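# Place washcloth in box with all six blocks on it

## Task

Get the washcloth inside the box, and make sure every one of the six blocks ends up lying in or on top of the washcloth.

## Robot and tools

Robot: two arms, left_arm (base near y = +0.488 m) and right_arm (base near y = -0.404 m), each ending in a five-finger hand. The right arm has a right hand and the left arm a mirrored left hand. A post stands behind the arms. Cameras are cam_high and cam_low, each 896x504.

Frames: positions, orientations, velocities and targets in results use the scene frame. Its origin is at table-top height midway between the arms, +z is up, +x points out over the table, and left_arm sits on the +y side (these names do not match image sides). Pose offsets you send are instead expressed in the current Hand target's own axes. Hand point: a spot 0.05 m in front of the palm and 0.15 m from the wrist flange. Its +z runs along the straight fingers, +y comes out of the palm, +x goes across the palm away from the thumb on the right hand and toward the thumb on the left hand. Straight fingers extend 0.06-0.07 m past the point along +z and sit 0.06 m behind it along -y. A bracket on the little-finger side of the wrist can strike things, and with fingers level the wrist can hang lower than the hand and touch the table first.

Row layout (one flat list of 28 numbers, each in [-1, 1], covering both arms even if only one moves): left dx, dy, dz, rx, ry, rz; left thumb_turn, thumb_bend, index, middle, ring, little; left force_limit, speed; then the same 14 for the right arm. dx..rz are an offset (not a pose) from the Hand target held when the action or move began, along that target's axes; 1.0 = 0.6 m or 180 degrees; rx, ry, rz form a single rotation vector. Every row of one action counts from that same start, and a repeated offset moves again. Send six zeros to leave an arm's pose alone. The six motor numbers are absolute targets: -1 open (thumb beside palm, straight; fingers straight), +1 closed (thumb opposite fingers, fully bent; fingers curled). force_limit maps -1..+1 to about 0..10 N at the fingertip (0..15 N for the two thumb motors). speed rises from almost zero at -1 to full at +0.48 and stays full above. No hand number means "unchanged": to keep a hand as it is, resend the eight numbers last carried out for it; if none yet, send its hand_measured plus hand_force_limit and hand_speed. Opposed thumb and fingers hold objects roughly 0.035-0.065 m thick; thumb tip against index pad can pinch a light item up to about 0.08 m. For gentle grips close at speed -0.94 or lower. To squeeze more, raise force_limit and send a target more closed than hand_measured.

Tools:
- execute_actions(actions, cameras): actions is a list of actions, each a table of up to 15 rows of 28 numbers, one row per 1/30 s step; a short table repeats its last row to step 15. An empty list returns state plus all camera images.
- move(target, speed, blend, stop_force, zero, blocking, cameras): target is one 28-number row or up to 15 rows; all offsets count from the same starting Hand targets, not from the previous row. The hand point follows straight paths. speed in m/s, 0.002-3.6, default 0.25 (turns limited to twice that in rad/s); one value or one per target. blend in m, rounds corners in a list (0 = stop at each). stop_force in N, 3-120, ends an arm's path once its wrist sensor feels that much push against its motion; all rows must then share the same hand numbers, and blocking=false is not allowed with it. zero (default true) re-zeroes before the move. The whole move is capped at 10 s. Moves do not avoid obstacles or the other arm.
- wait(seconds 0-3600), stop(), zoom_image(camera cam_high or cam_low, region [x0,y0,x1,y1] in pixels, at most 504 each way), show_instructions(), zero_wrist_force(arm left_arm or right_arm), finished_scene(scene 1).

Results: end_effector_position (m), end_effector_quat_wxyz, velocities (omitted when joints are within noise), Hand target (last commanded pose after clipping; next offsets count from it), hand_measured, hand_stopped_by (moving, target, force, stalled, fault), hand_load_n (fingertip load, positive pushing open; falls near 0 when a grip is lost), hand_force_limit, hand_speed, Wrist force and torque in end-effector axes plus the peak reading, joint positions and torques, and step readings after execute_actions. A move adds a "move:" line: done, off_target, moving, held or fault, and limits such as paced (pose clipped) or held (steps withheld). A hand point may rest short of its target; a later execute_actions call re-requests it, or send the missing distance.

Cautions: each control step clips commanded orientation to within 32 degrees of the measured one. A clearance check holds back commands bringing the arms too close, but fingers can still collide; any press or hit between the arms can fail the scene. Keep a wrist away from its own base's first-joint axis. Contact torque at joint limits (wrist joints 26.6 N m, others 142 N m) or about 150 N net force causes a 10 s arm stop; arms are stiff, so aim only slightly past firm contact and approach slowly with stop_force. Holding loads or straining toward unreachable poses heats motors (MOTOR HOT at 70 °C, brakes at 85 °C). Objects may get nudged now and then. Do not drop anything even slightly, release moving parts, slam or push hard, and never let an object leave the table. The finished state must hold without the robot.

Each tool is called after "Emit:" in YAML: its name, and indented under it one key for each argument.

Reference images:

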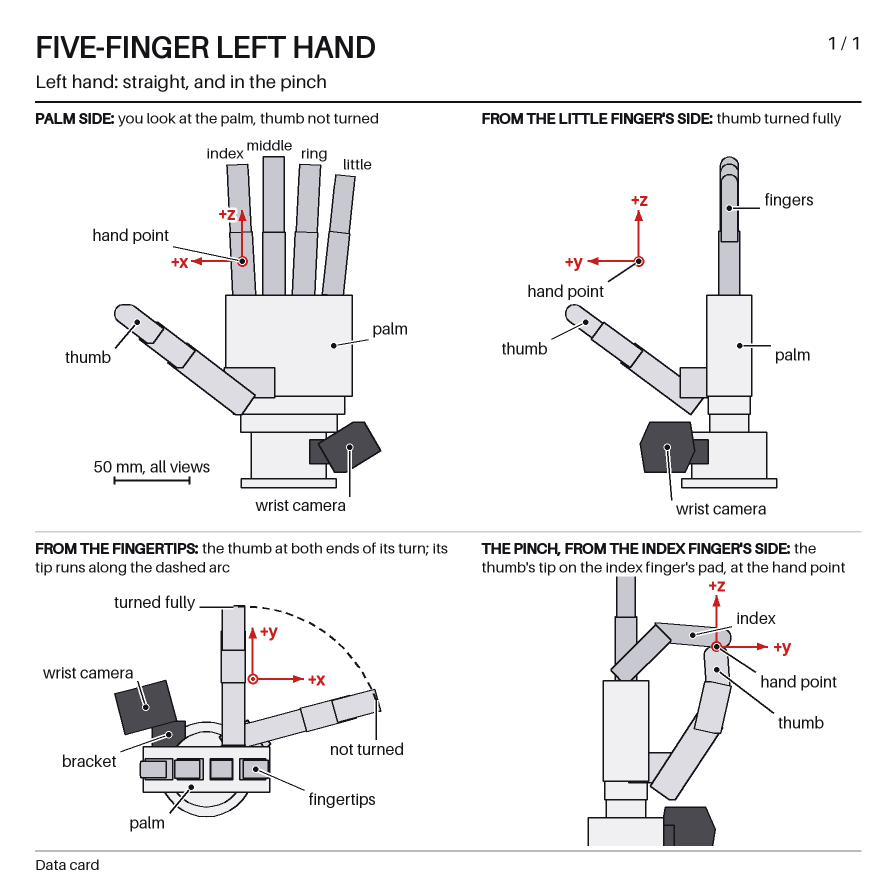

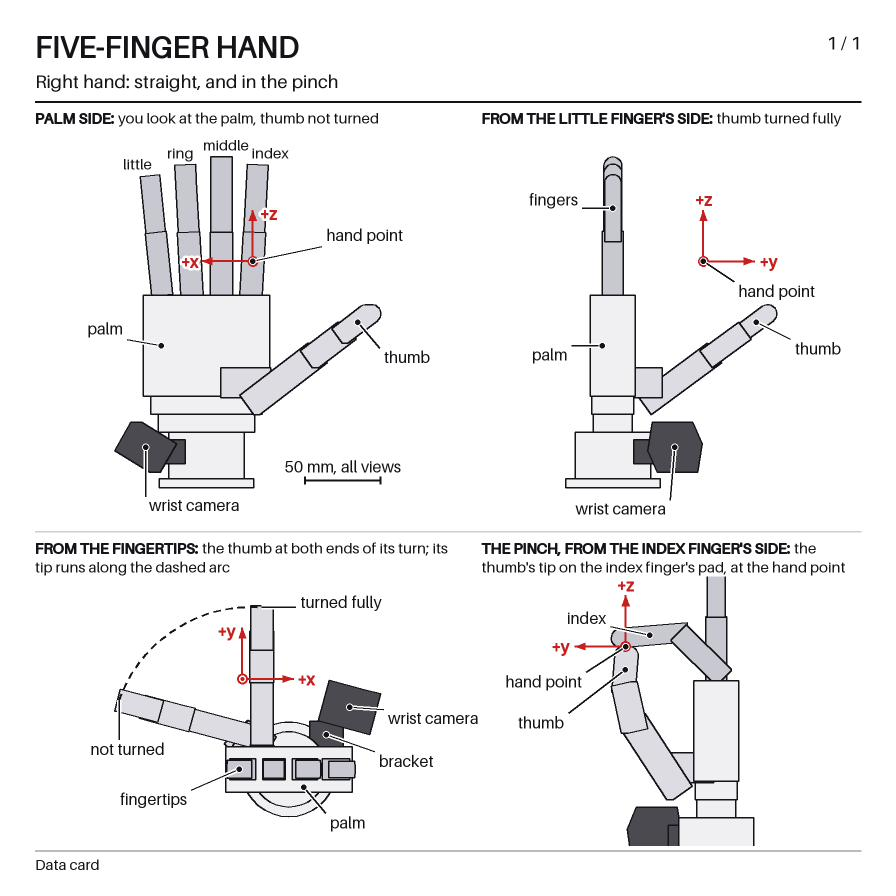

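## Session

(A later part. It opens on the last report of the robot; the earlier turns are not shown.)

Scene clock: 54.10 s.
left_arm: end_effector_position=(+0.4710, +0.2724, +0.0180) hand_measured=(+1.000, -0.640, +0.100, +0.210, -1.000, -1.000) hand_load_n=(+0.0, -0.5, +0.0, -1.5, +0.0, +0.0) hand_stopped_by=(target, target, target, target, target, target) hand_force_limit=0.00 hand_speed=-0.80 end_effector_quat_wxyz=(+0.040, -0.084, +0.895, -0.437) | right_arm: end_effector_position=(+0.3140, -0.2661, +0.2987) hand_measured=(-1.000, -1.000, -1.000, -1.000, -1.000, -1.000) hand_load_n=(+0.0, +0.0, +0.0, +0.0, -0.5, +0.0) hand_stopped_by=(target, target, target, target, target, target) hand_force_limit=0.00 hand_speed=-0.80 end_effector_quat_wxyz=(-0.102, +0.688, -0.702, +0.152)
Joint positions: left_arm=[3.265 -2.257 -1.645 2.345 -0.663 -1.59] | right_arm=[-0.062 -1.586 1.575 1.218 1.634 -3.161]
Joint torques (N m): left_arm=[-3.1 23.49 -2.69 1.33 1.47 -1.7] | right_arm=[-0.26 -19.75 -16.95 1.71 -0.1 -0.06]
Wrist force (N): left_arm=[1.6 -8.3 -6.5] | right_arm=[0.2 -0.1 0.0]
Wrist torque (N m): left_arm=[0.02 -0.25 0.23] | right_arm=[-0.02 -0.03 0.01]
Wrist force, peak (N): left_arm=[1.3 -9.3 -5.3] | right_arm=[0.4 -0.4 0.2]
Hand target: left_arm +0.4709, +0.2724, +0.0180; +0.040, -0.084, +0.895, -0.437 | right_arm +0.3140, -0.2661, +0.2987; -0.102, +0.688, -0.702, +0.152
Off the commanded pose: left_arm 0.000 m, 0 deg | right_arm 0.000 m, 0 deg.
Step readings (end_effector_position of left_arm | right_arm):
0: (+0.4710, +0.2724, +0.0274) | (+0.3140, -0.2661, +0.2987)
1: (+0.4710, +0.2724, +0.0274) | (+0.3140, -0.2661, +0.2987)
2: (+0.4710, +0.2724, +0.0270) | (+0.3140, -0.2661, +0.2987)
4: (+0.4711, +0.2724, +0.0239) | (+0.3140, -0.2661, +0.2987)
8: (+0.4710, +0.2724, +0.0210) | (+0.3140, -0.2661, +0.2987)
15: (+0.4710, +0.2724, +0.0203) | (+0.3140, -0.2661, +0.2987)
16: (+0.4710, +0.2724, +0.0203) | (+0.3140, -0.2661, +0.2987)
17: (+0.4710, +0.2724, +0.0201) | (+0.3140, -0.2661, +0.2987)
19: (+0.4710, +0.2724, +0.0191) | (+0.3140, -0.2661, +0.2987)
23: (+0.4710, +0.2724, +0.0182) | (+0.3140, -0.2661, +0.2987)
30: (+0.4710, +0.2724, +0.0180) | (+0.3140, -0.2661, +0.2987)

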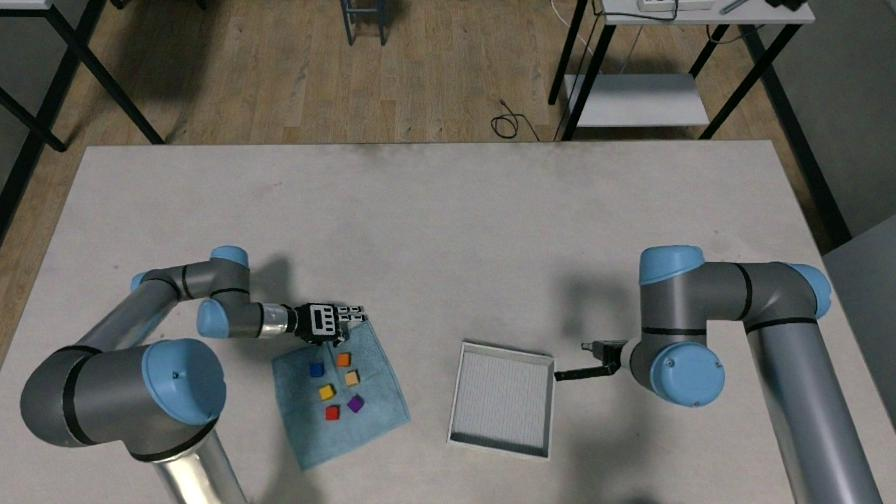

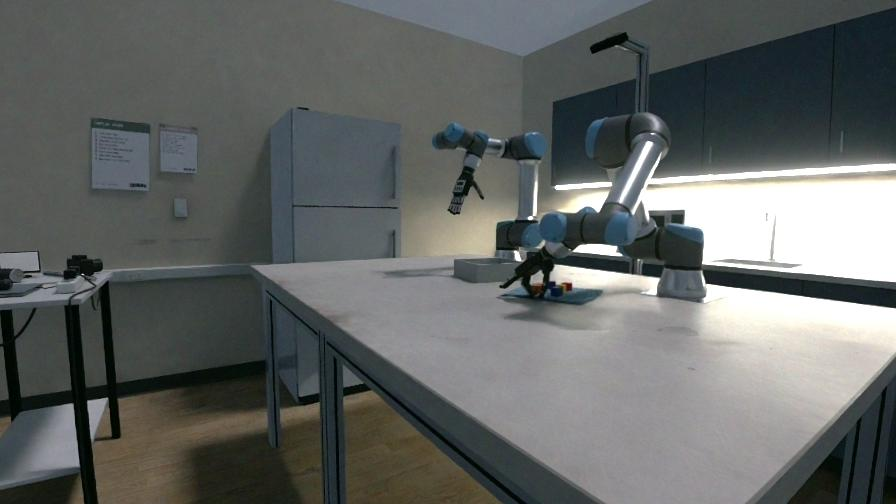

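Emit:
execute_actions:
  actions:
    - [[0,0.0030,0.0023,0,0,0,1,-0.48,0.2,0.29,-1,-1,0,-0.8,0,0,0,0,0,0,-1,-1,-1,-1,-1,-1,0,-0.8]]
    - [[0,0.0034,0.0027,0,0,0,1,-0.34,0.28,0.35,-1,-1,0,-0.8,0,0,0,0,0,0,-1,-1,-1,-1,-1,-1,0,-0.8]]
    - [[0,0,0,0,0,0,1,-0.2,0.38,0.42,-1,-1,0,-0.8,0,0,0,0,0,0,-1,-1,-1,-1,-1,-1,0,-0.8]]
  cameras: ["all"]

Emit:
zoom_image:
  camera: "cam_high"
  region: [270, 290, 410, 390]

Emit:
zoom_image:
  camera: "cam_low"
  region: [480, 240, 620, 310]

Scene clock: 56.43 s.
left_arm: end_effector_position=(+0.4709, +0.2724, +0.0131) hand_measured=(+1.000, -0.416, +0.380, +0.342, -1.000, -1.000) hand_load_n=(-1.0, +7.5, +1.0, +6.5, +0.0, +0.0) hand_stopped_by=(target, force, target, force, target, target) hand_force_limit=0.00 hand_speed=-0.80 end_effector_quat_wxyz=(+0.040, -0.084, +0.895, -0.437) | right_arm: end_effector_position=(+0.3140, -0.2661, +0.2987) hand_measured=(-1.000, -1.000, -1.000, -1.000, -1.000, -1.000) hand_load_n=(+0.0, +0.0, +0.0, +0.0, +0.0, +0.0) hand_stopped_by=(target, target, target, target, target, target) hand_force_limit=0.00 hand_speed=-0.80 end_effector_quat_wxyz=(-0.102, +0.688, -0.702, +0.152)
Joint positions: left_arm=[3.265 -2.265 -1.646 2.354 -0.663 -1.59] | right_arm=[-0.062 -1.586 1.575 1.218 1.634 -3.161]
Joint torques (N m): left_arm=[-3.01 5.62 -10.96 5.38 -6.37 0.82] | right_arm=[-0.01 -19.43 -17.18 1.71 -0.01 -0.02]
Wrist force (N): left_arm=[1.5 -39.0 -39.5] | right_arm=[0.1 0.0 0.0]
Wrist torque (N m): left_arm=[-1.37 -0.83 0.77] | right_arm=[0.00 -0.02 0.01]
Wrist force, peak (N): left_arm=[1.8 -39.8 -39.4] | right_arm=[0.5 -0.3 0.0]
Hand target: left_arm +0.4709, +0.2724, +0.0131; +0.040, -0.084, +0.895, -0.437 | right_arm +0.3140, -0.2661, +0.2987; -0.102, +0.688, -0.702, +0.152
Off the commanded pose: left_arm 0.000 m, 0 deg | right_arm 0.000 m, 0 deg.
Step readings (end_effector_position of left_arm | right_arm):
0: (+0.4709, +0.2724, +0.0180) | (+0.3140, -0.2661, +0.2987)
1: (+0.4709, +0.2724, +0.0180) | (+0.3140, -0.2661, +0.2987)
2: (+0.4709, +0.2724, +0.0178) | (+0.3140, -0.2661, +0.2987)
4: (+0.4709, +0.2724, +0.0168) | (+0.3140, -0.2661, +0.2987)
8: (+0.4709, +0.2724, +0.0160) | (+0.3140, -0.2661, +0.2987)
15: (+0.4709, +0.2724, +0.0157) | (+0.3140, -0.2661, +0.2987)
16: (+0.4709, +0.2724, +0.0157) | (+0.3140, -0.2661, +0.2987)
17: (+0.4709, +0.2724, +0.0156) | (+0.3140, -0.2661, +0.2987)
19: (+0.4709, +0.2723, +0.0144) | (+0.3140, -0.2661, +0.2987)
23: (+0.4710, +0.2723, +0.0135) | (+0.3140, -0.2661, +0.2987)
30: (+0.4710, +0.2723, +0.0132) | (+0.3140, -0.2661, +0.2987)
31: (+0.4710, +0.2723, +0.0132) | (+0.3140, -0.2661, +0.2987)
32: (+0.4710, +0.2724, +0.0132) | (+0.3140, -0.2661, +0.2987)
34: (+0.4710, +0.2724, +0.0131) | (+0.3140, -0.2661, +0.2987)
38: (+0.4709, +0.2724, +0.0131) | (+0.3140, -0.2661, +0.2987)
45: (+0.4709, +0.2724, +0.0131) | (+0.3140, -0.2661, +0.2987)

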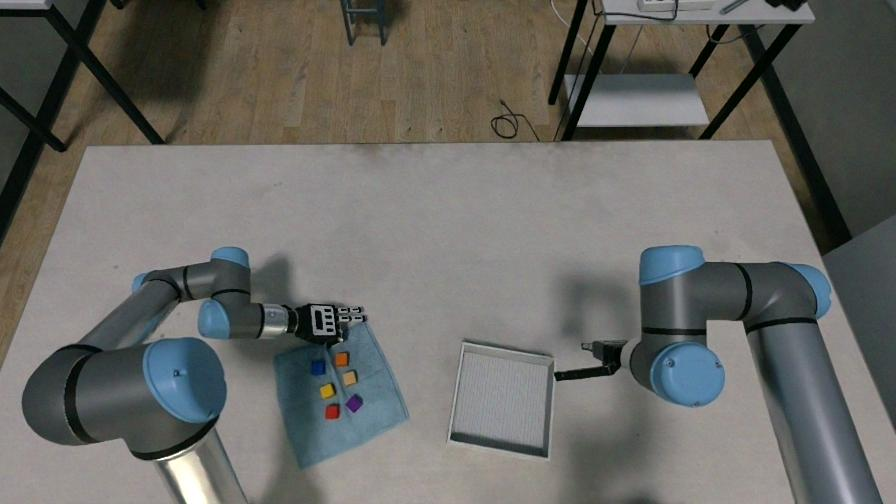

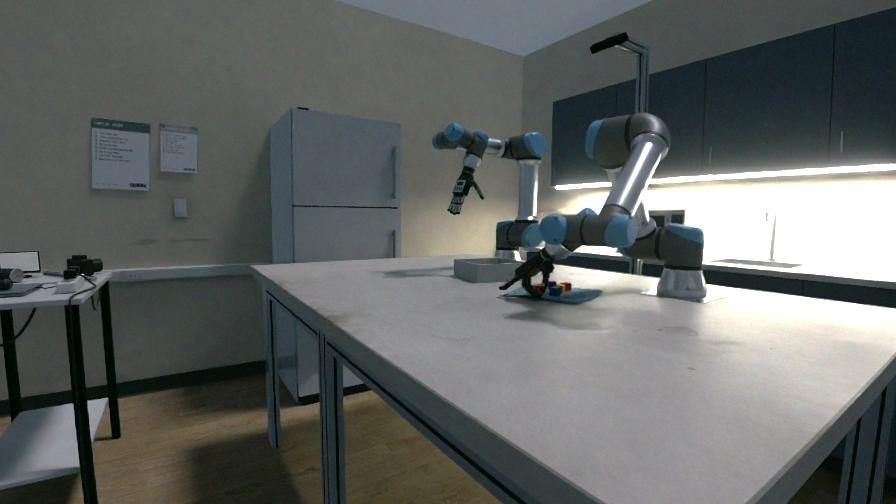

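Scaled by 3.600 from the camera's image (finer frame: 1280x720).

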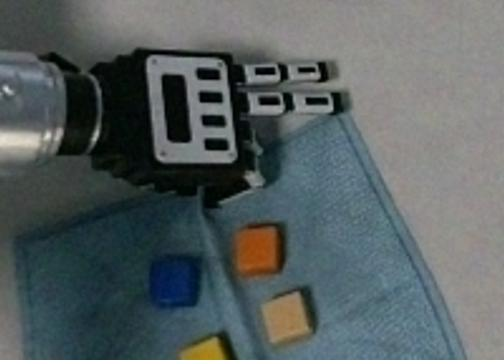

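Scaled by 3.600 from the camera's image (finer frame: 1280x720).

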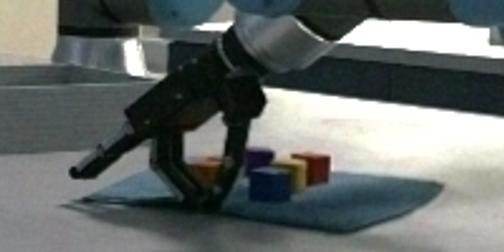

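Emit:
move:
  target:
    - [0,-0.0131,-0.0103,0,0,0,1,-0.2,0.38,0.42,-1,-1,0,-0.8,0,0,0,0,0,0,-1,-1,-1,-1,-1,-1,0,-0.8]
  speed: 0.03
  cameras: ["all"]

Emit:
zoom_image:
  camera: "cam_high"
  region: [270, 290, 410, 390]

Emit:
zoom_image:
  camera: "cam_low"
  region: [480, 240, 620, 310]

Scene clock: 57.73 s.
left_arm: end_effector_position=(+0.4709, +0.2724, +0.0230) hand_measured=(+1.000, -0.416, +0.380, +0.342, -1.000, -1.000) hand_load_n=(+0.0, +9.0, +0.5, +9.0, +0.0, +0.0) hand_stopped_by=(target, force, target, force, target, target) hand_force_limit=0.00 hand_speed=-0.80 end_effector_quat_wxyz=(+0.040, -0.084, +0.895, -0.437) | right_arm: end_effector_position=(+0.3140, -0.2661, +0.2987) hand_measured=(-1.000, -1.000, -1.000, -1.000, -1.000, -1.000) hand_load_n=(+0.0, +0.0, +0.0, +0.0, +0.0, +0.0) hand_stopped_by=(target, target, target, target, target, target) hand_force_limit=0.00 hand_speed=-0.80 end_effector_quat_wxyz=(-0.102, +0.688, -0.702, +0.152)
Joint positions: left_arm=[3.265 -2.249 -1.643 2.335 -0.663 -1.59] | right_arm=[-0.062 -1.586 1.575 1.218 1.634 -3.161]
Joint torques (N m): left_arm=[4.35 48.17 26.66 -4.09 3.75 1.89] | right_arm=[-0.07 -19.98 -17.24 1.7 -0.09 -0.06]
Wrist force (N): left_arm=[0.4 2.6 1.0] | right_arm=[0.1 -0.1 0.1]
Wrist torque (N m): left_arm=[0.49 0.02 0.06] | right_arm=[-0.02 -0.02 0.00]
Wrist force, peak (N): left_arm=[1.4 -39.0 -39.4] | right_arm=[0.3 -0.5 -0.1]
Hand target: left_arm +0.4709, +0.2724, +0.0231; +0.040, -0.084, +0.895, -0.437 | right_arm +0.3140, -0.2661, +0.2987; -0.102, +0.688, -0.702, +0.152
Off the commanded pose: left_arm 0.000 m, 0 deg | right_arm 0.000 m, 0 deg.
move: done

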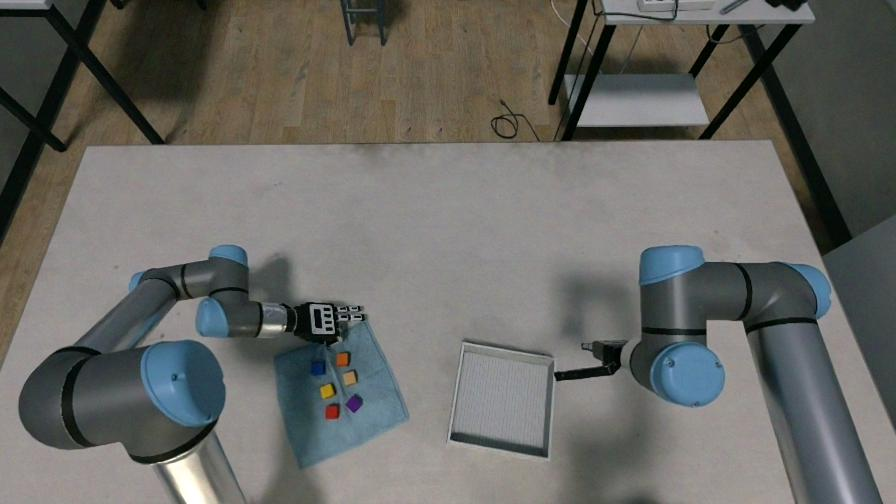

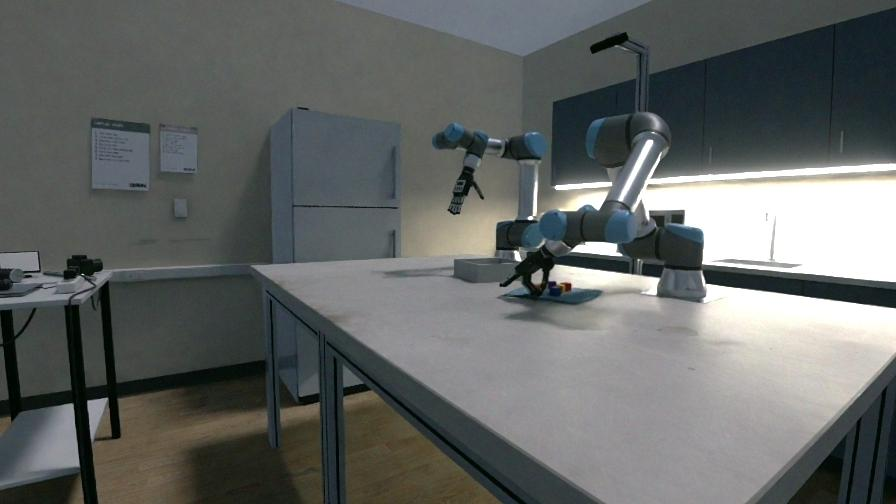

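Scaled by 3.600 from the camera's image (finer frame: 1280x720).

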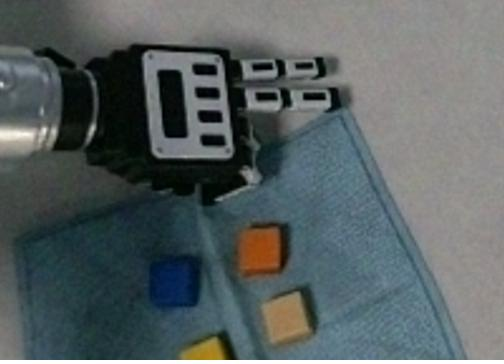

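Scaled by 3.600 from the camera's image (finer frame: 1280x720).

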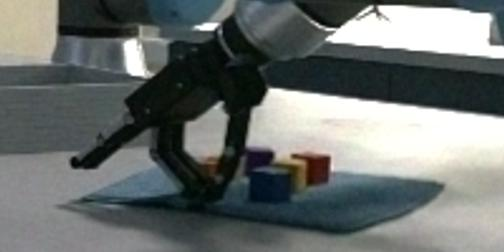

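Emit:
move:
  target:
    - [0,-0.0197,-0.0154,0,0,0,1,-0.2,0.38,0.42,-1,-1,0,-0.8,0,0,0,0,0,0,-1,-1,-1,-1,-1,-1,0,-0.8]
  speed: 0.03
  cameras: ["all"]

Emit:
zoom_image:
  camera: "cam_high"
  region: [270, 290, 410, 390]

Emit:
zoom_image:
  camera: "cam_low"
  region: [480, 240, 620, 310]

Scene clock: 59.20 s.
left_arm: end_effector_position=(+0.4710, +0.2724, +0.0381) hand_measured=(+1.000, -0.416, +0.380, +0.342, -1.000, -1.000) hand_load_n=(+0.0, +8.5, +1.0, +9.0, +0.0, +0.0) hand_stopped_by=(target, force, target, force, target, target) hand_force_limit=0.00 hand_speed=-0.80 end_effector_quat_wxyz=(+0.040, -0.084, +0.895, -0.437) | right_arm: end_effector_position=(+0.3140, -0.2661, +0.2987) hand_measured=(-1.000, -1.000, -1.000, -1.000, -1.000, -1.000) hand_load_n=(+0.0, +0.0, +0.0, +0.0, +0.0, +0.0) hand_stopped_by=(target, target, target, target, target, target) hand_force_limit=0.00 hand_speed=-0.80 end_effector_quat_wxyz=(-0.102, +0.688, -0.702, +0.152)
Joint positions: left_arm=[3.265 -2.225 -1.636 2.304 -0.663 -1.59] | right_arm=[-0.062 -1.586 1.575 1.218 1.634 -3.161]
Joint torques (N m): left_arm=[7.07 47.79 26.75 -4.09 3.61 0.5] | right_arm=[-0.24 -19.35 -17.25 1.77 -0.21 0.08]
Wrist force (N): left_arm=[0.5 2.2 0.9] | right_arm=[0.2 -0.1 0.1]
Wrist torque (N m): left_arm=[0.44 0.01 0.06] | right_arm=[-0.02 -0.03 0.00]
Wrist force, peak (N): left_arm=[0.7 2.6 1.2] | right_arm=[0.4 -0.3 -0.2]
Hand target: left_arm +0.4710, +0.2724, +0.0381; +0.040, -0.084, +0.895, -0.437 | right_arm +0.3140, -0.2661, +0.2987; -0.102, +0.688, -0.702, +0.152
Off the commanded pose: left_arm 0.000 m, 0 deg | right_arm 0.000 m, 0 deg.
move: done

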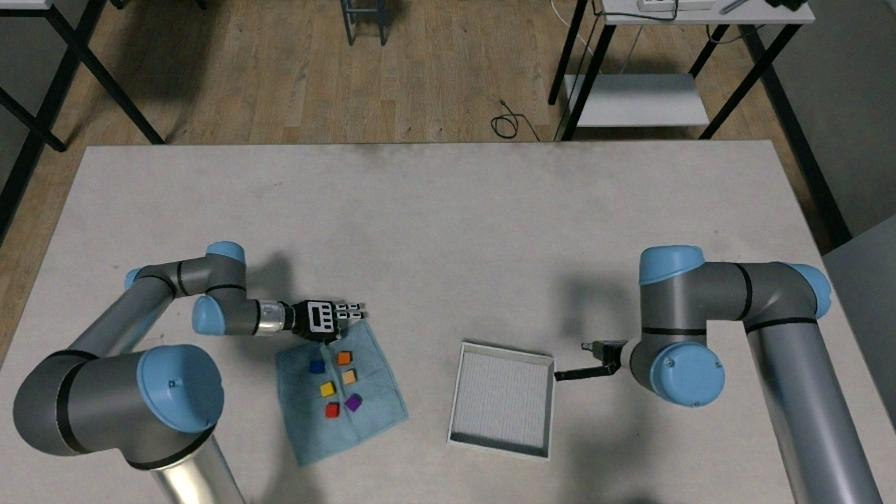

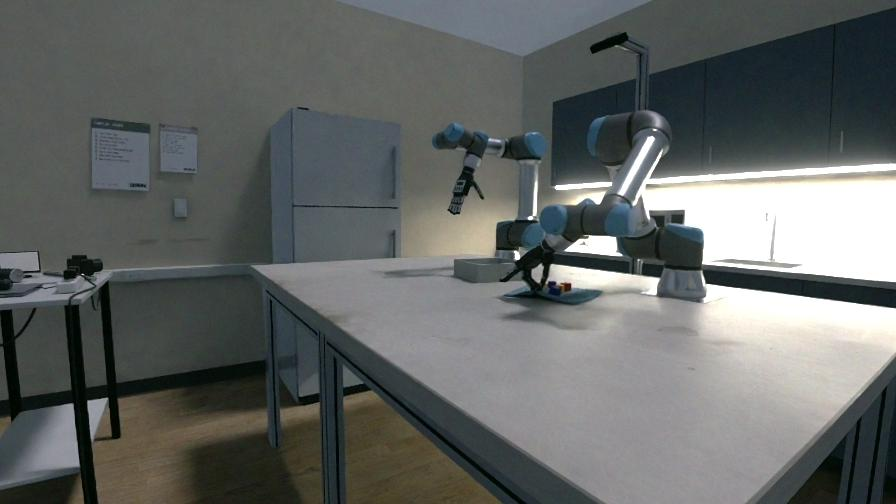

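Scaled by 3.600 from the camera's image (finer frame: 1280x720).

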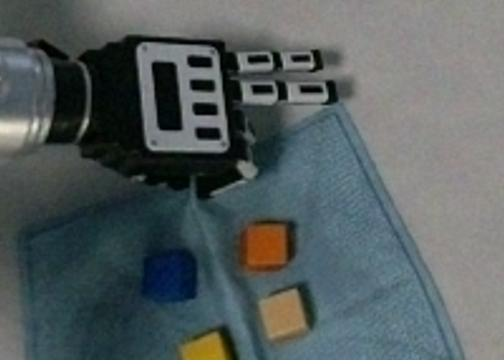

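Scaled by 3.600 from the camera's image (finer frame: 1280x720).

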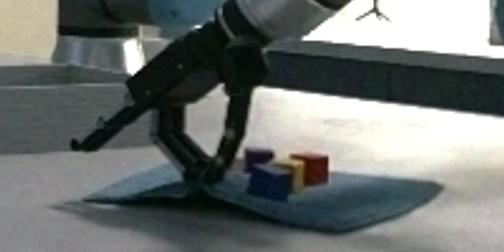

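Emit:
move:
  target:
    - [0,0.0210,0.0164,0,0,0,1,-0.2,0.38,0.42,-1,-1,0,-0.8,0,0,0,0,0,0,-1,-1,-1,-1,-1,-1,0,-0.8]
  speed: 0.04

Emit:
execute_actions:
  actions:
    - [[0,0,0,0,0,0,1,-0.8,0.1,0.15,-1,-1,0,-0.6,0,0,0,0,0,0,-1,-1,-1,-1,-1,-1,0,-0.8]]

Emit:
move:
  target:
    - [0,-0.0525,-0.0411,0,0,0,1,-0.8,0.0,0.15,-1,-1,0,-0.6,0,0,0,0,0,0,-1,-1,-1,-1,-1,-1,0,-0.8]
  speed: 0.08
  cameras: ["all"]

Emit:
zoom_image:
  camera: "cam_high"
  region: [260, 290, 420, 480]

Emit:
zoom_image:
  camera: "cam_low"
  region: [480, 240, 620, 310]

Scene clock: 63.30 s.
left_arm: end_effector_position=(+0.4710, +0.2724, +0.0222) hand_measured=(+1.000, -0.416, +0.380, +0.342, -1.000, -1.000) hand_load_n=(+0.0, +8.5, +0.5, +9.0, +0.0, -0.5) hand_stopped_by=(target, force, target, force, target, target) hand_force_limit=0.00 hand_speed=-0.80 end_effector_quat_wxyz=(+0.040, -0.084, +0.895, -0.437) | right_arm: end_effector_position=(+0.3140, -0.2661, +0.2987) hand_measured=(-1.000, -1.000, -1.000, -1.000, -1.000, -1.000) hand_load_n=(+0.0, +0.0, +0.0, +0.0, +0.0, +0.0) hand_stopped_by=(target, target, target, target, target, target) hand_force_limit=0.00 hand_speed=-0.80 end_effector_quat_wxyz=(-0.102, +0.688, -0.702, +0.152)
Joint positions: left_arm=[3.265 -2.25 -1.643 2.336 -0.663 -1.59] | right_arm=[-0.062 -1.586 1.575 1.218 1.634 -3.161]
Joint torques (N m): left_arm=[2.57 28.49 -1.12 -0.05 0.3 -1.32] | right_arm=[-0.22 -19.43 -17.2 1.78 -0.09 -0.08]
Wrist force (N): left_arm=[0.1 2.3 0.8] | right_arm=[0.4 -0.2 0.1]
Wrist torque (N m): left_arm=[0.47 0.03 0.04] | right_arm=[-0.04 -0.06 0.01]
Wrist force, peak (N): left_arm=[0.5 2.7 1.2] | right_arm=[0.3 -0.5 0.0]
Hand target: left_arm +0.4709, +0.2724, +0.0221; +0.040, -0.084, +0.895, -0.437 | right_arm +0.3140, -0.2661, +0.2987; -0.102, +0.688, -0.702, +0.152
Off the commanded pose: left_arm 0.000 m, 0 deg | right_arm 0.000 m, 0 deg.
move: done

Scene clock: 64.27 s.
left_arm: end_effector_position=(+0.4709, +0.2724, +0.0221) hand_measured=(+1.000, -0.800, +0.100, +0.150, -1.000, -1.000) hand_load_n=(+0.0, +0.0, +0.0, +0.0, +0.0, +0.0) hand_stopped_by=(target, target, target, target, target, target) hand_force_limit=0.00 hand_speed=-0.60 end_effector_quat_wxyz=(+0.040, -0.084, +0.895, -0.437) | right_arm: end_effector_position=(+0.3140, -0.2661, +0.2987) hand_measured=(-1.000, -1.000, -1.000, -1.000, -1.000, -1.000) hand_load_n=(+0.0, +0.0, +0.0, +0.0, +0.0, +0.0) hand_stopped_by=(target, target, target, target, target, target) hand_force_limit=0.00 hand_speed=-0.80 end_effector_quat_wxyz=(-0.102, +0.688, -0.702, +0.152)
Joint positions: left_arm=[3.265 -2.25 -1.643 2.336 -0.663 -1.59] | right_arm=[-0.062 -1.586 1.575 1.218 1.634 -3.161]
Joint torques (N m): left_arm=[-5.89 28.16 -1.01 -0.13 -0.13 -1.59] | right_arm=[-0.3 -19.27 -17.36 1.81 -0.21 -0.02]
Wrist force (N): left_arm=[0.3 2.2 1.0] | right_arm=[0.1 -0.2 -0.2]
Wrist torque (N m): left_arm=[0.44 0.03 0.05] | right_arm=[-0.02 -0.01 -0.01]
Wrist force, peak (N): left_arm=[0.3 2.5 1.0] | right_arm=[0.3 -0.1 0.4]
Hand target: left_arm +0.4709, +0.2724, +0.0221; +0.040, -0.084, +0.895, -0.437 | right_arm +0.3140, -0.2661, +0.2987; -0.102, +0.688, -0.702, +0.152
Off the commanded pose: left_arm 0.000 m, 0 deg | right_arm 0.000 m, 0 deg.
Step readings (end_effector_position of left_arm | right_arm):
0: (+0.4710, +0.2724, +0.0222) | (+0.3140, -0.2661, +0.2987)
1: (+0.4710, +0.2724, +0.0222) | (+0.3140, -0.2661, +0.2987)
2: (+0.4710, +0.2724, +0.0222) | (+0.3140, -0.2661, +0.2987)
4: (+0.4710, +0.2724, +0.0222) | (+0.3140, -0.2661, +0.2987)
8: (+0.4710, +0.2724, +0.0221) | (+0.3140, -0.2661, +0.2987)
15: (+0.4710, +0.2724, +0.0221) | (+0.3140, -0.2661, +0.2987)

Scene clock: 65.23 s.
left_arm: end_effector_position=(+0.4710, +0.2725, +0.0621) hand_measured=(+1.000, -0.800, +0.000, +0.150, -1.000, -1.000) hand_load_n=(+0.0, +0.0, -0.5, +0.0, +0.0, +0.0) hand_stopped_by=(target, target, target, target, target, target) hand_force_limit=0.00 hand_speed=-0.60 end_effector_quat_wxyz=(+0.040, -0.084, +0.895, -0.437) | right_arm: end_effector_position=(+0.3140, -0.2661, +0.2987) hand_measured=(-1.000, -1.000, -1.000, -1.000, -1.000, -1.000) hand_load_n=(+0.0, +0.0, +0.0, +0.0, +0.0, +0.0) hand_stopped_by=(target, target, target, target, target, target) hand_force_limit=0.00 hand_speed=-0.80 end_effector_quat_wxyz=(-0.102, +0.688, -0.702, +0.152)
Joint positions: left_arm=[3.265 -2.189 -1.623 2.255 -0.663 -1.59] | right_arm=[-0.062 -1.586 1.575 1.218 1.634 -3.161]
Joint torques (N m): left_arm=[8.32 47.69 27.34 -4.05 1.22 1.69] | right_arm=[-0.08 -18.71 -16.92 1.82 -0.22 -0.1]
Wrist force (N): left_arm=[0.2 2.3 1.0] | right_arm=[0.3 0.0 0.2]
Wrist torque (N m): left_arm=[0.44 0.03 0.02] | right_arm=[-0.02 -0.05 0.02]
Wrist force, peak (N): left_arm=[0.2 3.2 1.4] | right_arm=[0.3 -0.4 -0.1]
Hand target: left_arm +0.4710, +0.2725, +0.0621; +0.040, -0.084, +0.895, -0.437 | right_arm +0.3140, -0.2661, +0.2987; -0.102, +0.688, -0.702, +0.152
Off the commanded pose: left_arm 0.000 m, 0 deg | right_arm 0.000 m, 0 deg.
move: done

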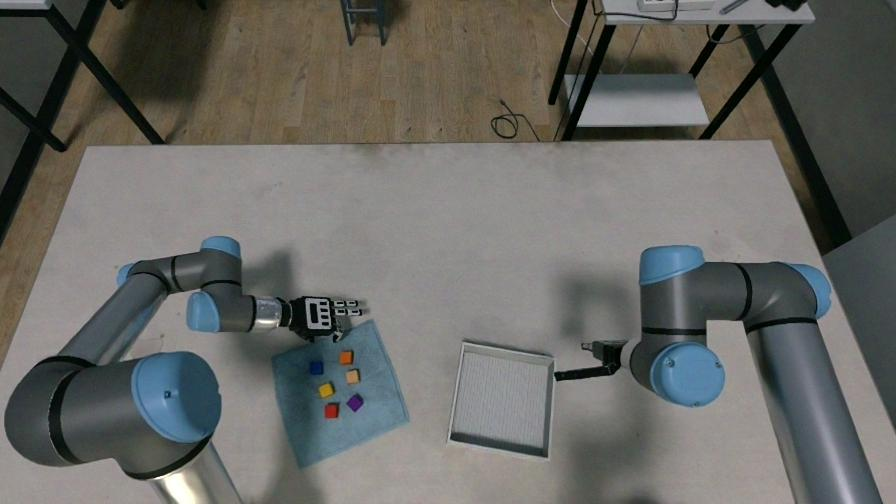

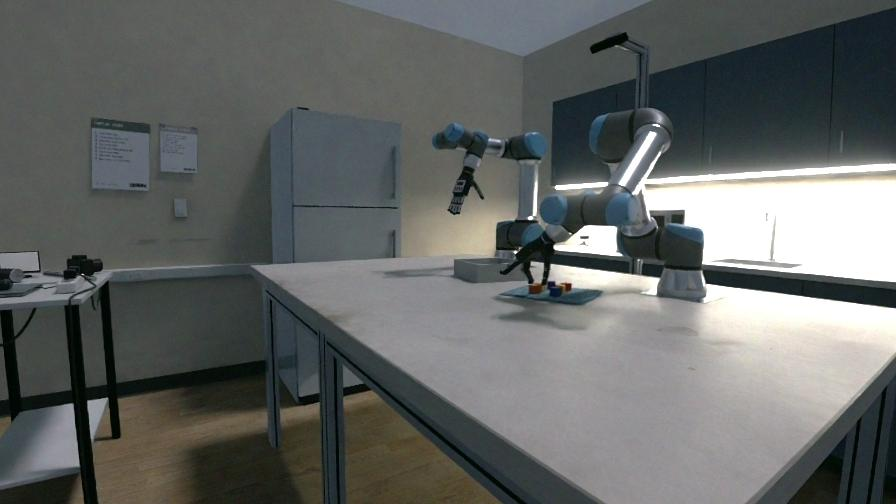

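Scaled by 2.653 from the camera's image (finer frame: 1280x720).

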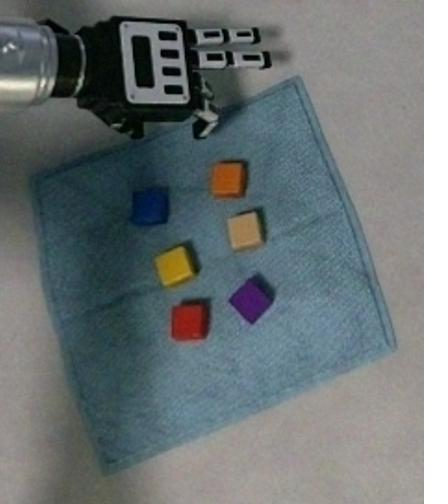

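Scaled by 3.600 from the camera's image (finer frame: 1280x720).

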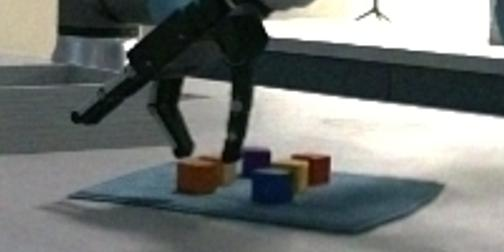

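Emit:
move:
  target:
    - [-0.0147,0.0693,0.0247,0,0,0,1,-0.8,0.0,0.15,-1,-1,0,-0.6,0,0,0,0,0,0,-1,-1,-1,-1,-1,-1,0,-0.8]
  speed: 0.05

Emit:
execute_actions:
  actions:
    - [[0,0.0029,0.0023,0,0,0,1,-0.64,0.1,0.21,-1,-1,0,-0.8,0,0,0,0,0,0,-1,-1,-1,-1,-1,-1,0,-0.8]]
    - [[0,0.0026,0.0020,0,0,0,1,-0.48,0.2,0.29,-1,-1,0,-0.8,0,0,0,0,0,0,-1,-1,-1,-1,-1,-1,0,-0.8]]
    - [[0,0.0016,0.0012,0,0,0,1,-0.36,0.28,0.35,-1,-1,0,-0.8,0,0,0,0,0,0,-1,-1,-1,-1,-1,-1,0,-0.8]]
    - [[0,0,0,0,0,0,1,-0.2,0.38,0.42,-1,-1,0,-0.8,0,0,0,0,0,0,-1,-1,-1,-1,-1,-1,0,-0.8]]

Scene clock: 75.07 s.
left_arm: end_effector_position=(+0.4769, +0.2877, +0.0203) hand_measured=(+1.000, -0.800, +0.000, +0.150, -1.000, -1.000) hand_load_n=(+0.5, -1.0, -0.5, -0.5, +0.0, +0.0) hand_stopped_by=(target, target, target, target, target, target) hand_force_limit=0.00 hand_speed=-0.60 end_effector_quat_wxyz=(+0.040, -0.084, +0.895, -0.437) | right_arm: end_effector_position=(+0.3140, -0.2661, +0.2987) hand_measured=(-1.000, -1.000, -1.000, -1.000, -1.000, -1.000) hand_load_n=(+0.0, +0.0, +0.0, +0.0, +0.0, +0.0) hand_stopped_by=(target, target, target, target, target, target) hand_force_limit=0.00 hand_speed=-0.80 end_effector_quat_wxyz=(-0.102, +0.688, -0.702, +0.152)
Joint positions: left_arm=[3.296 -2.268 -1.63 2.301 -0.663 -1.54] | right_arm=[-0.062 -1.586 1.575 1.218 1.634 -3.161]
Joint torques (N m): left_arm=[7.79 26.2 25.02 1 -1.32 1.96] | right_arm=[-0.32 -19.67 -17.12 1.71 -0.24 -0.01]
Wrist force (N): left_arm=[1.3 -6.3 -2.9] | right_arm=[0.4 -0.4 0.2]
Wrist torque (N m): left_arm=[0.09 -0.11 0.10] | right_arm=[-0.07 -0.06 0.01]
Wrist force, peak (N): left_arm=[1.3 -6.3 -2.9] | right_arm=[0.5 -0.5 -0.1]
Hand target: left_arm +0.4770, +0.2878, +0.0202; +0.040, -0.084, +0.895, -0.437 | right_arm +0.3140, -0.2661, +0.2987; -0.102, +0.688, -0.702, +0.152
Off the commanded pose: left_arm 0.000 m, 0 deg | right_arm 0.000 m, 0 deg.
move: done

Scene clock: 77.27 s.
left_arm: end_effector_position=(+0.4770, +0.2878, +0.0148) hand_measured=(+1.000, -0.424, +0.314, +0.366, -1.000, -1.000) hand_load_n=(+0.0, +9.0, +5.5, +4.5, +0.0, -0.5) hand_stopped_by=(target, force, force, force, target, target) hand_force_limit=0.00 hand_speed=-0.80 end_effector_quat_wxyz=(+0.040, -0.084, +0.895, -0.437) | right_arm: end_effector_position=(+0.3140, -0.2661, +0.2987) hand_measured=(-1.000, -1.000, -1.000, -1.000, -1.000, -1.000) hand_load_n=(-0.5, +0.0, +0.0, +0.0, +0.0, +0.0) hand_stopped_by=(target, target, target, target, target, target) hand_force_limit=0.00 hand_speed=-0.80 end_effector_quat_wxyz=(-0.102, +0.688, -0.702, +0.152)
Joint positions: left_arm=[3.296 -2.277 -1.631 2.312 -0.663 -1.54] | right_arm=[-0.062 -1.586 1.575 1.218 1.634 -3.161]
Joint torques (N m): left_arm=[5.85 24.35 -2.93 0.93 -1.04 1.41] | right_arm=[0.01 -19.15 -17.31 1.82 -0.26 -0.05]
Wrist force (N): left_arm=[0.3 -7.6 -8.1] | right_arm=[0.1 -0.1 -0.1]
Wrist torque (N m): left_arm=[-0.06 -0.11 0.10] | right_arm=[-0.01 -0.01 0.00]
Wrist force, peak (N): left_arm=[1.2 -14.4 -14.9] | right_arm=[0.4 -0.1 -0.4]
Hand target: left_arm +0.4770, +0.2878, +0.0148; +0.040, -0.084, +0.895, -0.437 | right_arm +0.3140, -0.2661, +0.2987; -0.102, +0.688, -0.702, +0.152
Off the commanded pose: left_arm 0.000 m, 0 deg | right_arm 0.000 m, 0 deg.
Step readings (end_effector_position of left_arm | right_arm):
0: (+0.4769, +0.2877, +0.0203) | (+0.3140, -0.2661, +0.2987)
1: (+0.4769, +0.2877, +0.0203) | (+0.3140, -0.2661, +0.2987)
2: (+0.4769, +0.2877, +0.0201) | (+0.3140, -0.2661, +0.2987)
4: (+0.4771, +0.2878, +0.0191) | (+0.3140, -0.2661, +0.2987)
8: (+0.4772, +0.2878, +0.0183) | (+0.3140, -0.2661, +0.2987)
15: (+0.4770, +0.2878, +0.0180) | (+0.3140, -0.2661, +0.2987)
16: (+0.4770, +0.2878, +0.0180) | (+0.3140, -0.2661, +0.2987)
17: (+0.4770, +0.2878, +0.0178) | (+0.3140, -0.2661, +0.2987)
19: (+0.4770, +0.2878, +0.0170) | (+0.3140, -0.2661, +0.2987)
23: (+0.4770, +0.2878, +0.0162) | (+0.3140, -0.2661, +0.2987)
30: (+0.4770, +0.2878, +0.0160) | (+0.3140, -0.2661, +0.2987)
31: (+0.4770, +0.2878, +0.0160) | (+0.3140, -0.2661, +0.2987)
32: (+0.4770, +0.2878, +0.0160) | (+0.3140, -0.2661, +0.2987)
34: (+0.4770, +0.2878, +0.0154) | (+0.3140, -0.2661, +0.2987)
38: (+0.4770, +0.2878, +0.0150) | (+0.3140, -0.2661, +0.2987)
45: (+0.4770, +0.2878, +0.0148) | (+0.3140, -0.2661, +0.2987)
46: (+0.4770, +0.2878, +0.0148) | (+0.3140, -0.2661, +0.2987)
47: (+0.4770, +0.2878, +0.0148) | (+0.3140, -0.2661, +0.2987)
49: (+0.4770, +0.2878, +0.0148) | (+0.3140, -0.2661, +0.2987)
53: (+0.4770, +0.2878, +0.0148) | (+0.3140, -0.2661, +0.2987)
60: (+0.4770, +0.2878, +0.0148) | (+0.3140, -0.2661, +0.2987)

Emit:
move:
  target:
    - [0,-0.0079,-0.0062,0,0,0,1,-0.2,0.38,0.42,-1,-1,0,-0.8,0,0,0,0,0,0,-1,-1,-1,-1,-1,-1,0,-0.8]
    - [-0.177,-0.110,0.1247,0,0,0,1,-0.2,0.38,0.42,-1,-1,0,-0.8,0,0,0,0,0,0,-1,-1,-1,-1,-1,-1,0,-0.8]
  speed: 0.05
  blend: 0.003
  cameras: ["all"]

Emit:
zoom_image:
  camera: "cam_high"
  region: [260, 230, 450, 450]

Scene clock: 81.53 s.
left_arm: end_effector_position=(+0.5998, +0.2097, +0.0207) hand_measured=(+1.000, -0.424, +0.314, +0.366, -1.000, -1.000) hand_load_n=(+0.0, +10.5, +4.5, +4.5, +0.0, +0.0) hand_stopped_by=(target, force, force, force, target, target) hand_force_limit=0.00 hand_speed=-0.80 end_effector_quat_wxyz=(+0.040, -0.084, +0.895, -0.437) | right_arm: end_effector_position=(+0.3140, -0.2661, +0.2987) hand_measured=(-1.000, -1.000, -1.000, -1.000, -1.000, -1.000) hand_load_n=(+0.0, +0.0, +0.0, +0.0, +0.0, +0.0) hand_stopped_by=(target, target, target, target, target, target) hand_force_limit=0.00 hand_speed=-0.80 end_effector_quat_wxyz=(-0.102, +0.688, -0.702, +0.152)
Joint positions: left_arm=[3.121 -2.504 -1.097 2.225 -0.678 -1.821] | right_arm=[-0.062 -1.586 1.575 1.218 1.634 -3.161]
Joint torques (N m): left_arm=[-7.34 38.55 31.72 -3.78 -1.13 -1.94] | right_arm=[-0.59 -19.07 -16.75 1.79 -0.39 0.02]
Wrist force (N): left_arm=[0.2 2.7 0.6] | right_arm=[0.2 -0.2 -0.2]
Wrist torque (N m): left_arm=[0.54 0.01 0.04] | right_arm=[-0.02 -0.02 0.00]
Wrist force, peak (N): left_arm=[0.1 -7.6 -8.3] | right_arm=[0.5 -0.3 0.0]
Hand target: left_arm +0.5999, +0.2097, +0.0207; +0.040, -0.084, +0.895, -0.437 | right_arm +0.3140, -0.2661, +0.2987; -0.102, +0.688, -0.702, +0.152
Off the commanded pose: left_arm 0.000 m, 0 deg | right_arm 0.000 m, 0 deg.
move: done

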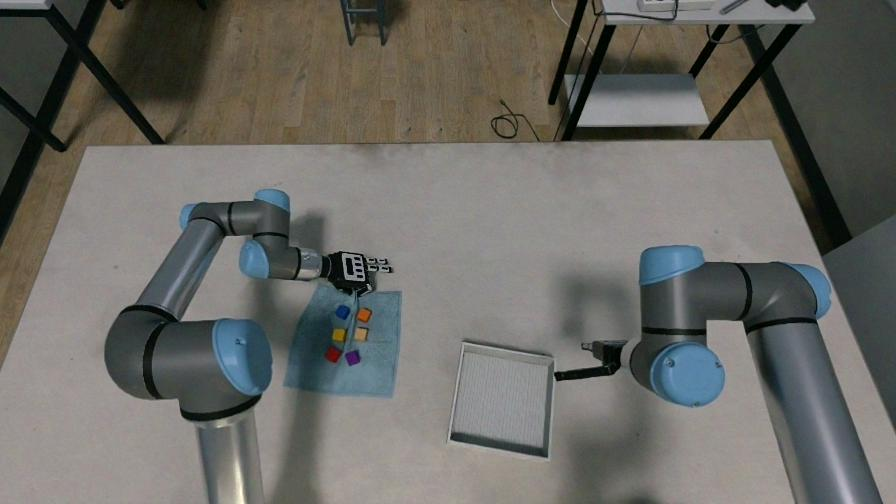

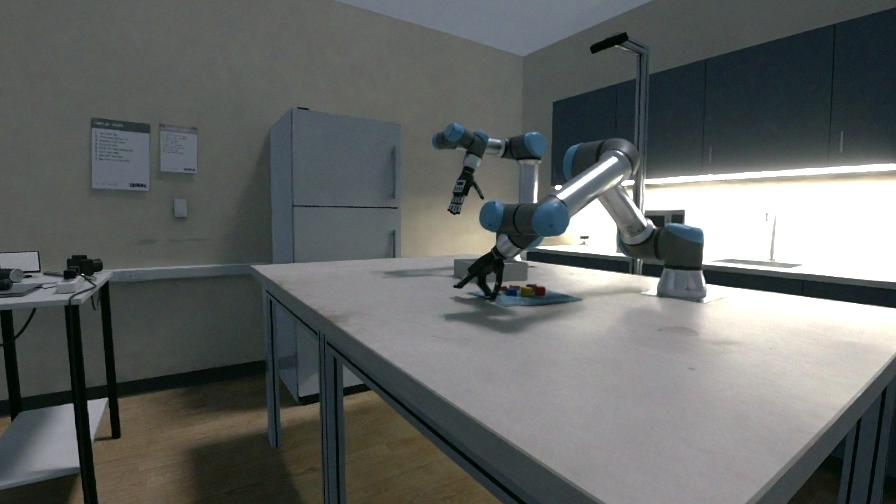

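Scaled by 2.291 from the camera's image (finer frame: 1280x720).

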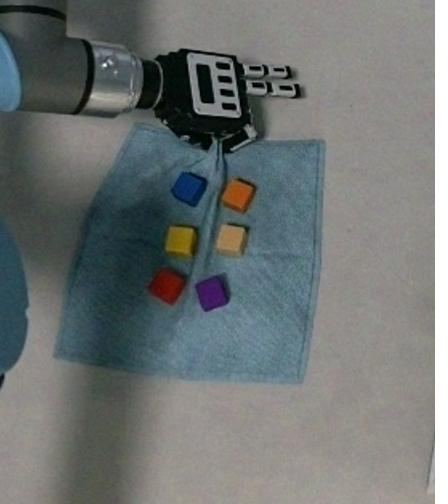

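Emit:
execute_actions:
  actions:
    - [[0,0,0,0,0,0,1,-0.8,0.1,0.15,-1,-1,0,-0.6,0,0,0,0,0,0,-1,-1,-1,-1,-1,-1,0,-0.8]]

Emit:
move:
  target:
    - [0,-0.1839,-0.1437,0,0,0,1,-0.8,0.0,0.15,-1,-1,0,-0.6,0,0,0,0,0,0,-1,-1,-1,-1,-1,-1,0,-0.8]
  speed: 0.12
  cameras: ["all"]

Emit:
zoom_image:
  camera: "cam_high"
  region: [260, 260, 430, 430]

Scene clock: 83.17 s.
left_arm: end_effector_position=(+0.5999, +0.2097, +0.0207) hand_measured=(+1.000, -0.800, +0.100, +0.150, -1.000, -1.000) hand_load_n=(-0.5, -1.0, +0.0, -0.5, +0.0, +0.0) hand_stopped_by=(target, target, target, target, target, target) hand_force_limit=0.00 hand_speed=-0.60 end_effector_quat_wxyz=(+0.040, -0.084, +0.895, -0.437) | right_arm: end_effector_position=(+0.3140, -0.2661, +0.2987) hand_measured=(-1.000, -1.000, -1.000, -1.000, -1.000, -1.000) hand_load_n=(+0.0, +0.0, +0.0, -0.5, +0.0, +0.0) hand_stopped_by=(target, target, target, target, target, target) hand_force_limit=0.00 hand_speed=-0.80 end_effector_quat_wxyz=(-0.102, +0.688, -0.702, +0.152)
Joint positions: left_arm=[3.121 -2.504 -1.097 2.225 -0.678 -1.821] | right_arm=[-0.062 -1.586 1.575 1.218 1.634 -3.161]
Joint torques (N m): left_arm=[-6.79 38.52 29.09 -3.49 -0.88 -1.62] | right_arm=[-0.53 -19.26 -17.21 1.8 -0.41 -0.08]
Wrist force (N): left_arm=[0.3 -0.2 -0.5] | right_arm=[0.1 -0.3 0.2]
Wrist torque (N m): left_arm=[0.34 -0.04 0.11] | right_arm=[-0.07 -0.02 -0.01]
Wrist force, peak (N): left_arm=[0.6 3.0 0.9] | right_arm=[0.2 -0.5 0.1]
Hand target: left_arm +0.5999, +0.2097, +0.0207; +0.040, -0.084, +0.895, -0.437 | right_arm +0.3140, -0.2661, +0.2987; -0.102, +0.688, -0.702, +0.152
Off the commanded pose: left_arm 0.000 m, 0 deg | right_arm 0.000 m, 0 deg.
Step readings (end_effector_position of left_arm | right_arm):
0: (+0.5999, +0.2097, +0.0207) | (+0.3140, -0.2661, +0.2987)
1: (+0.5999, +0.2097, +0.0207) | (+0.3140, -0.2661, +0.2987)
2: (+0.5999, +0.2097, +0.0207) | (+0.3140, -0.2661, +0.2987)
4: (+0.5999, +0.2097, +0.0207) | (+0.3140, -0.2661, +0.2987)
8: (+0.5999, +0.2097, +0.0207) | (+0.3140, -0.2661, +0.2987)
15: (+0.5999, +0.2097, +0.0207) | (+0.3140, -0.2661, +0.2987)

Scene clock: 84.87 s.
left_arm: end_effector_position=(+0.6000, +0.2098, +0.1607) hand_measured=(+1.000, -0.800, +0.000, +0.150, -1.000, -1.000) hand_load_n=(+0.0, +0.0, +0.0, +0.0, +0.0, +0.0) hand_stopped_by=(target, target, target, target, target, target) hand_force_limit=0.00 hand_speed=-0.60 end_effector_quat_wxyz=(+0.040, -0.084, +0.895, -0.437) | right_arm: end_effector_position=(+0.3140, -0.2661, +0.2987) hand_measured=(-1.000, -1.000, -1.000, -1.000, -1.000, -1.000) hand_load_n=(+0.5, +0.0, +0.0, +0.0, +0.0, +0.0) hand_stopped_by=(target, target, target, target, target, target) hand_force_limit=0.00 hand_speed=-0.80 end_effector_quat_wxyz=(-0.102, +0.688, -0.702, +0.152)
Joint positions: left_arm=[3.121 -2.381 -0.949 1.955 -0.678 -1.821] | right_arm=[-0.062 -1.586 1.575 1.218 1.634 -3.161]
Joint torques (N m): left_arm=[7.78 57.04 30.87 -3.97 1.61 1.65] | right_arm=[-0.13 -19.25 -17.61 1.83 -0.43 -0.07]
Wrist force (N): left_arm=[0.2 2.3 0.7] | right_arm=[0.2 -0.3 0.0]
Wrist torque (N m): left_arm=[0.48 0.00 -0.02] | right_arm=[-0.04 -0.03 0.00]
Wrist force, peak (N): left_arm=[0.1 3.3 0.9] | right_arm=[0.6 -0.1 0.0]
Hand target: left_arm +0.6000, +0.2098, +0.1608; +0.040, -0.084, +0.895, -0.437 | right_arm +0.3140, -0.2661, +0.2987; -0.102, +0.688, -0.702, +0.152
Off the commanded pose: left_arm 0.000 m, 0 deg | right_arm 0.000 m, 0 deg.
move: done

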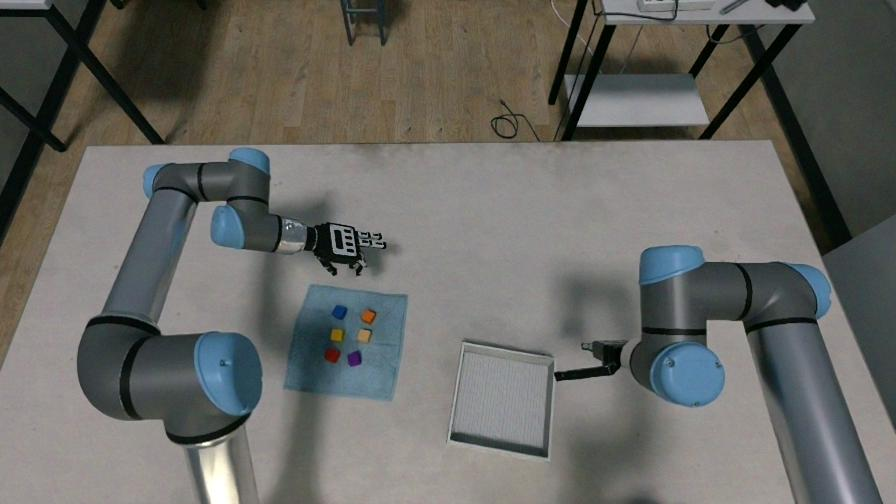

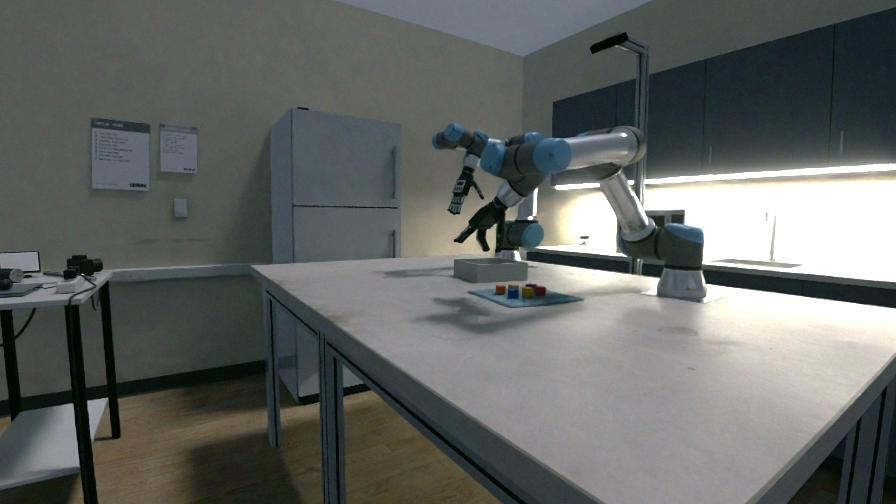

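Scaled by 2.965 from the camera's image (finer frame: 1280x720).

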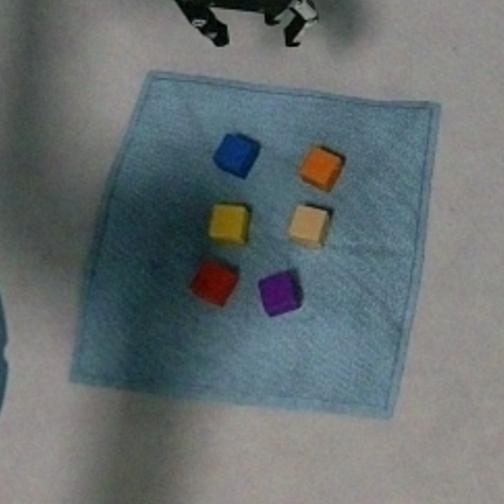

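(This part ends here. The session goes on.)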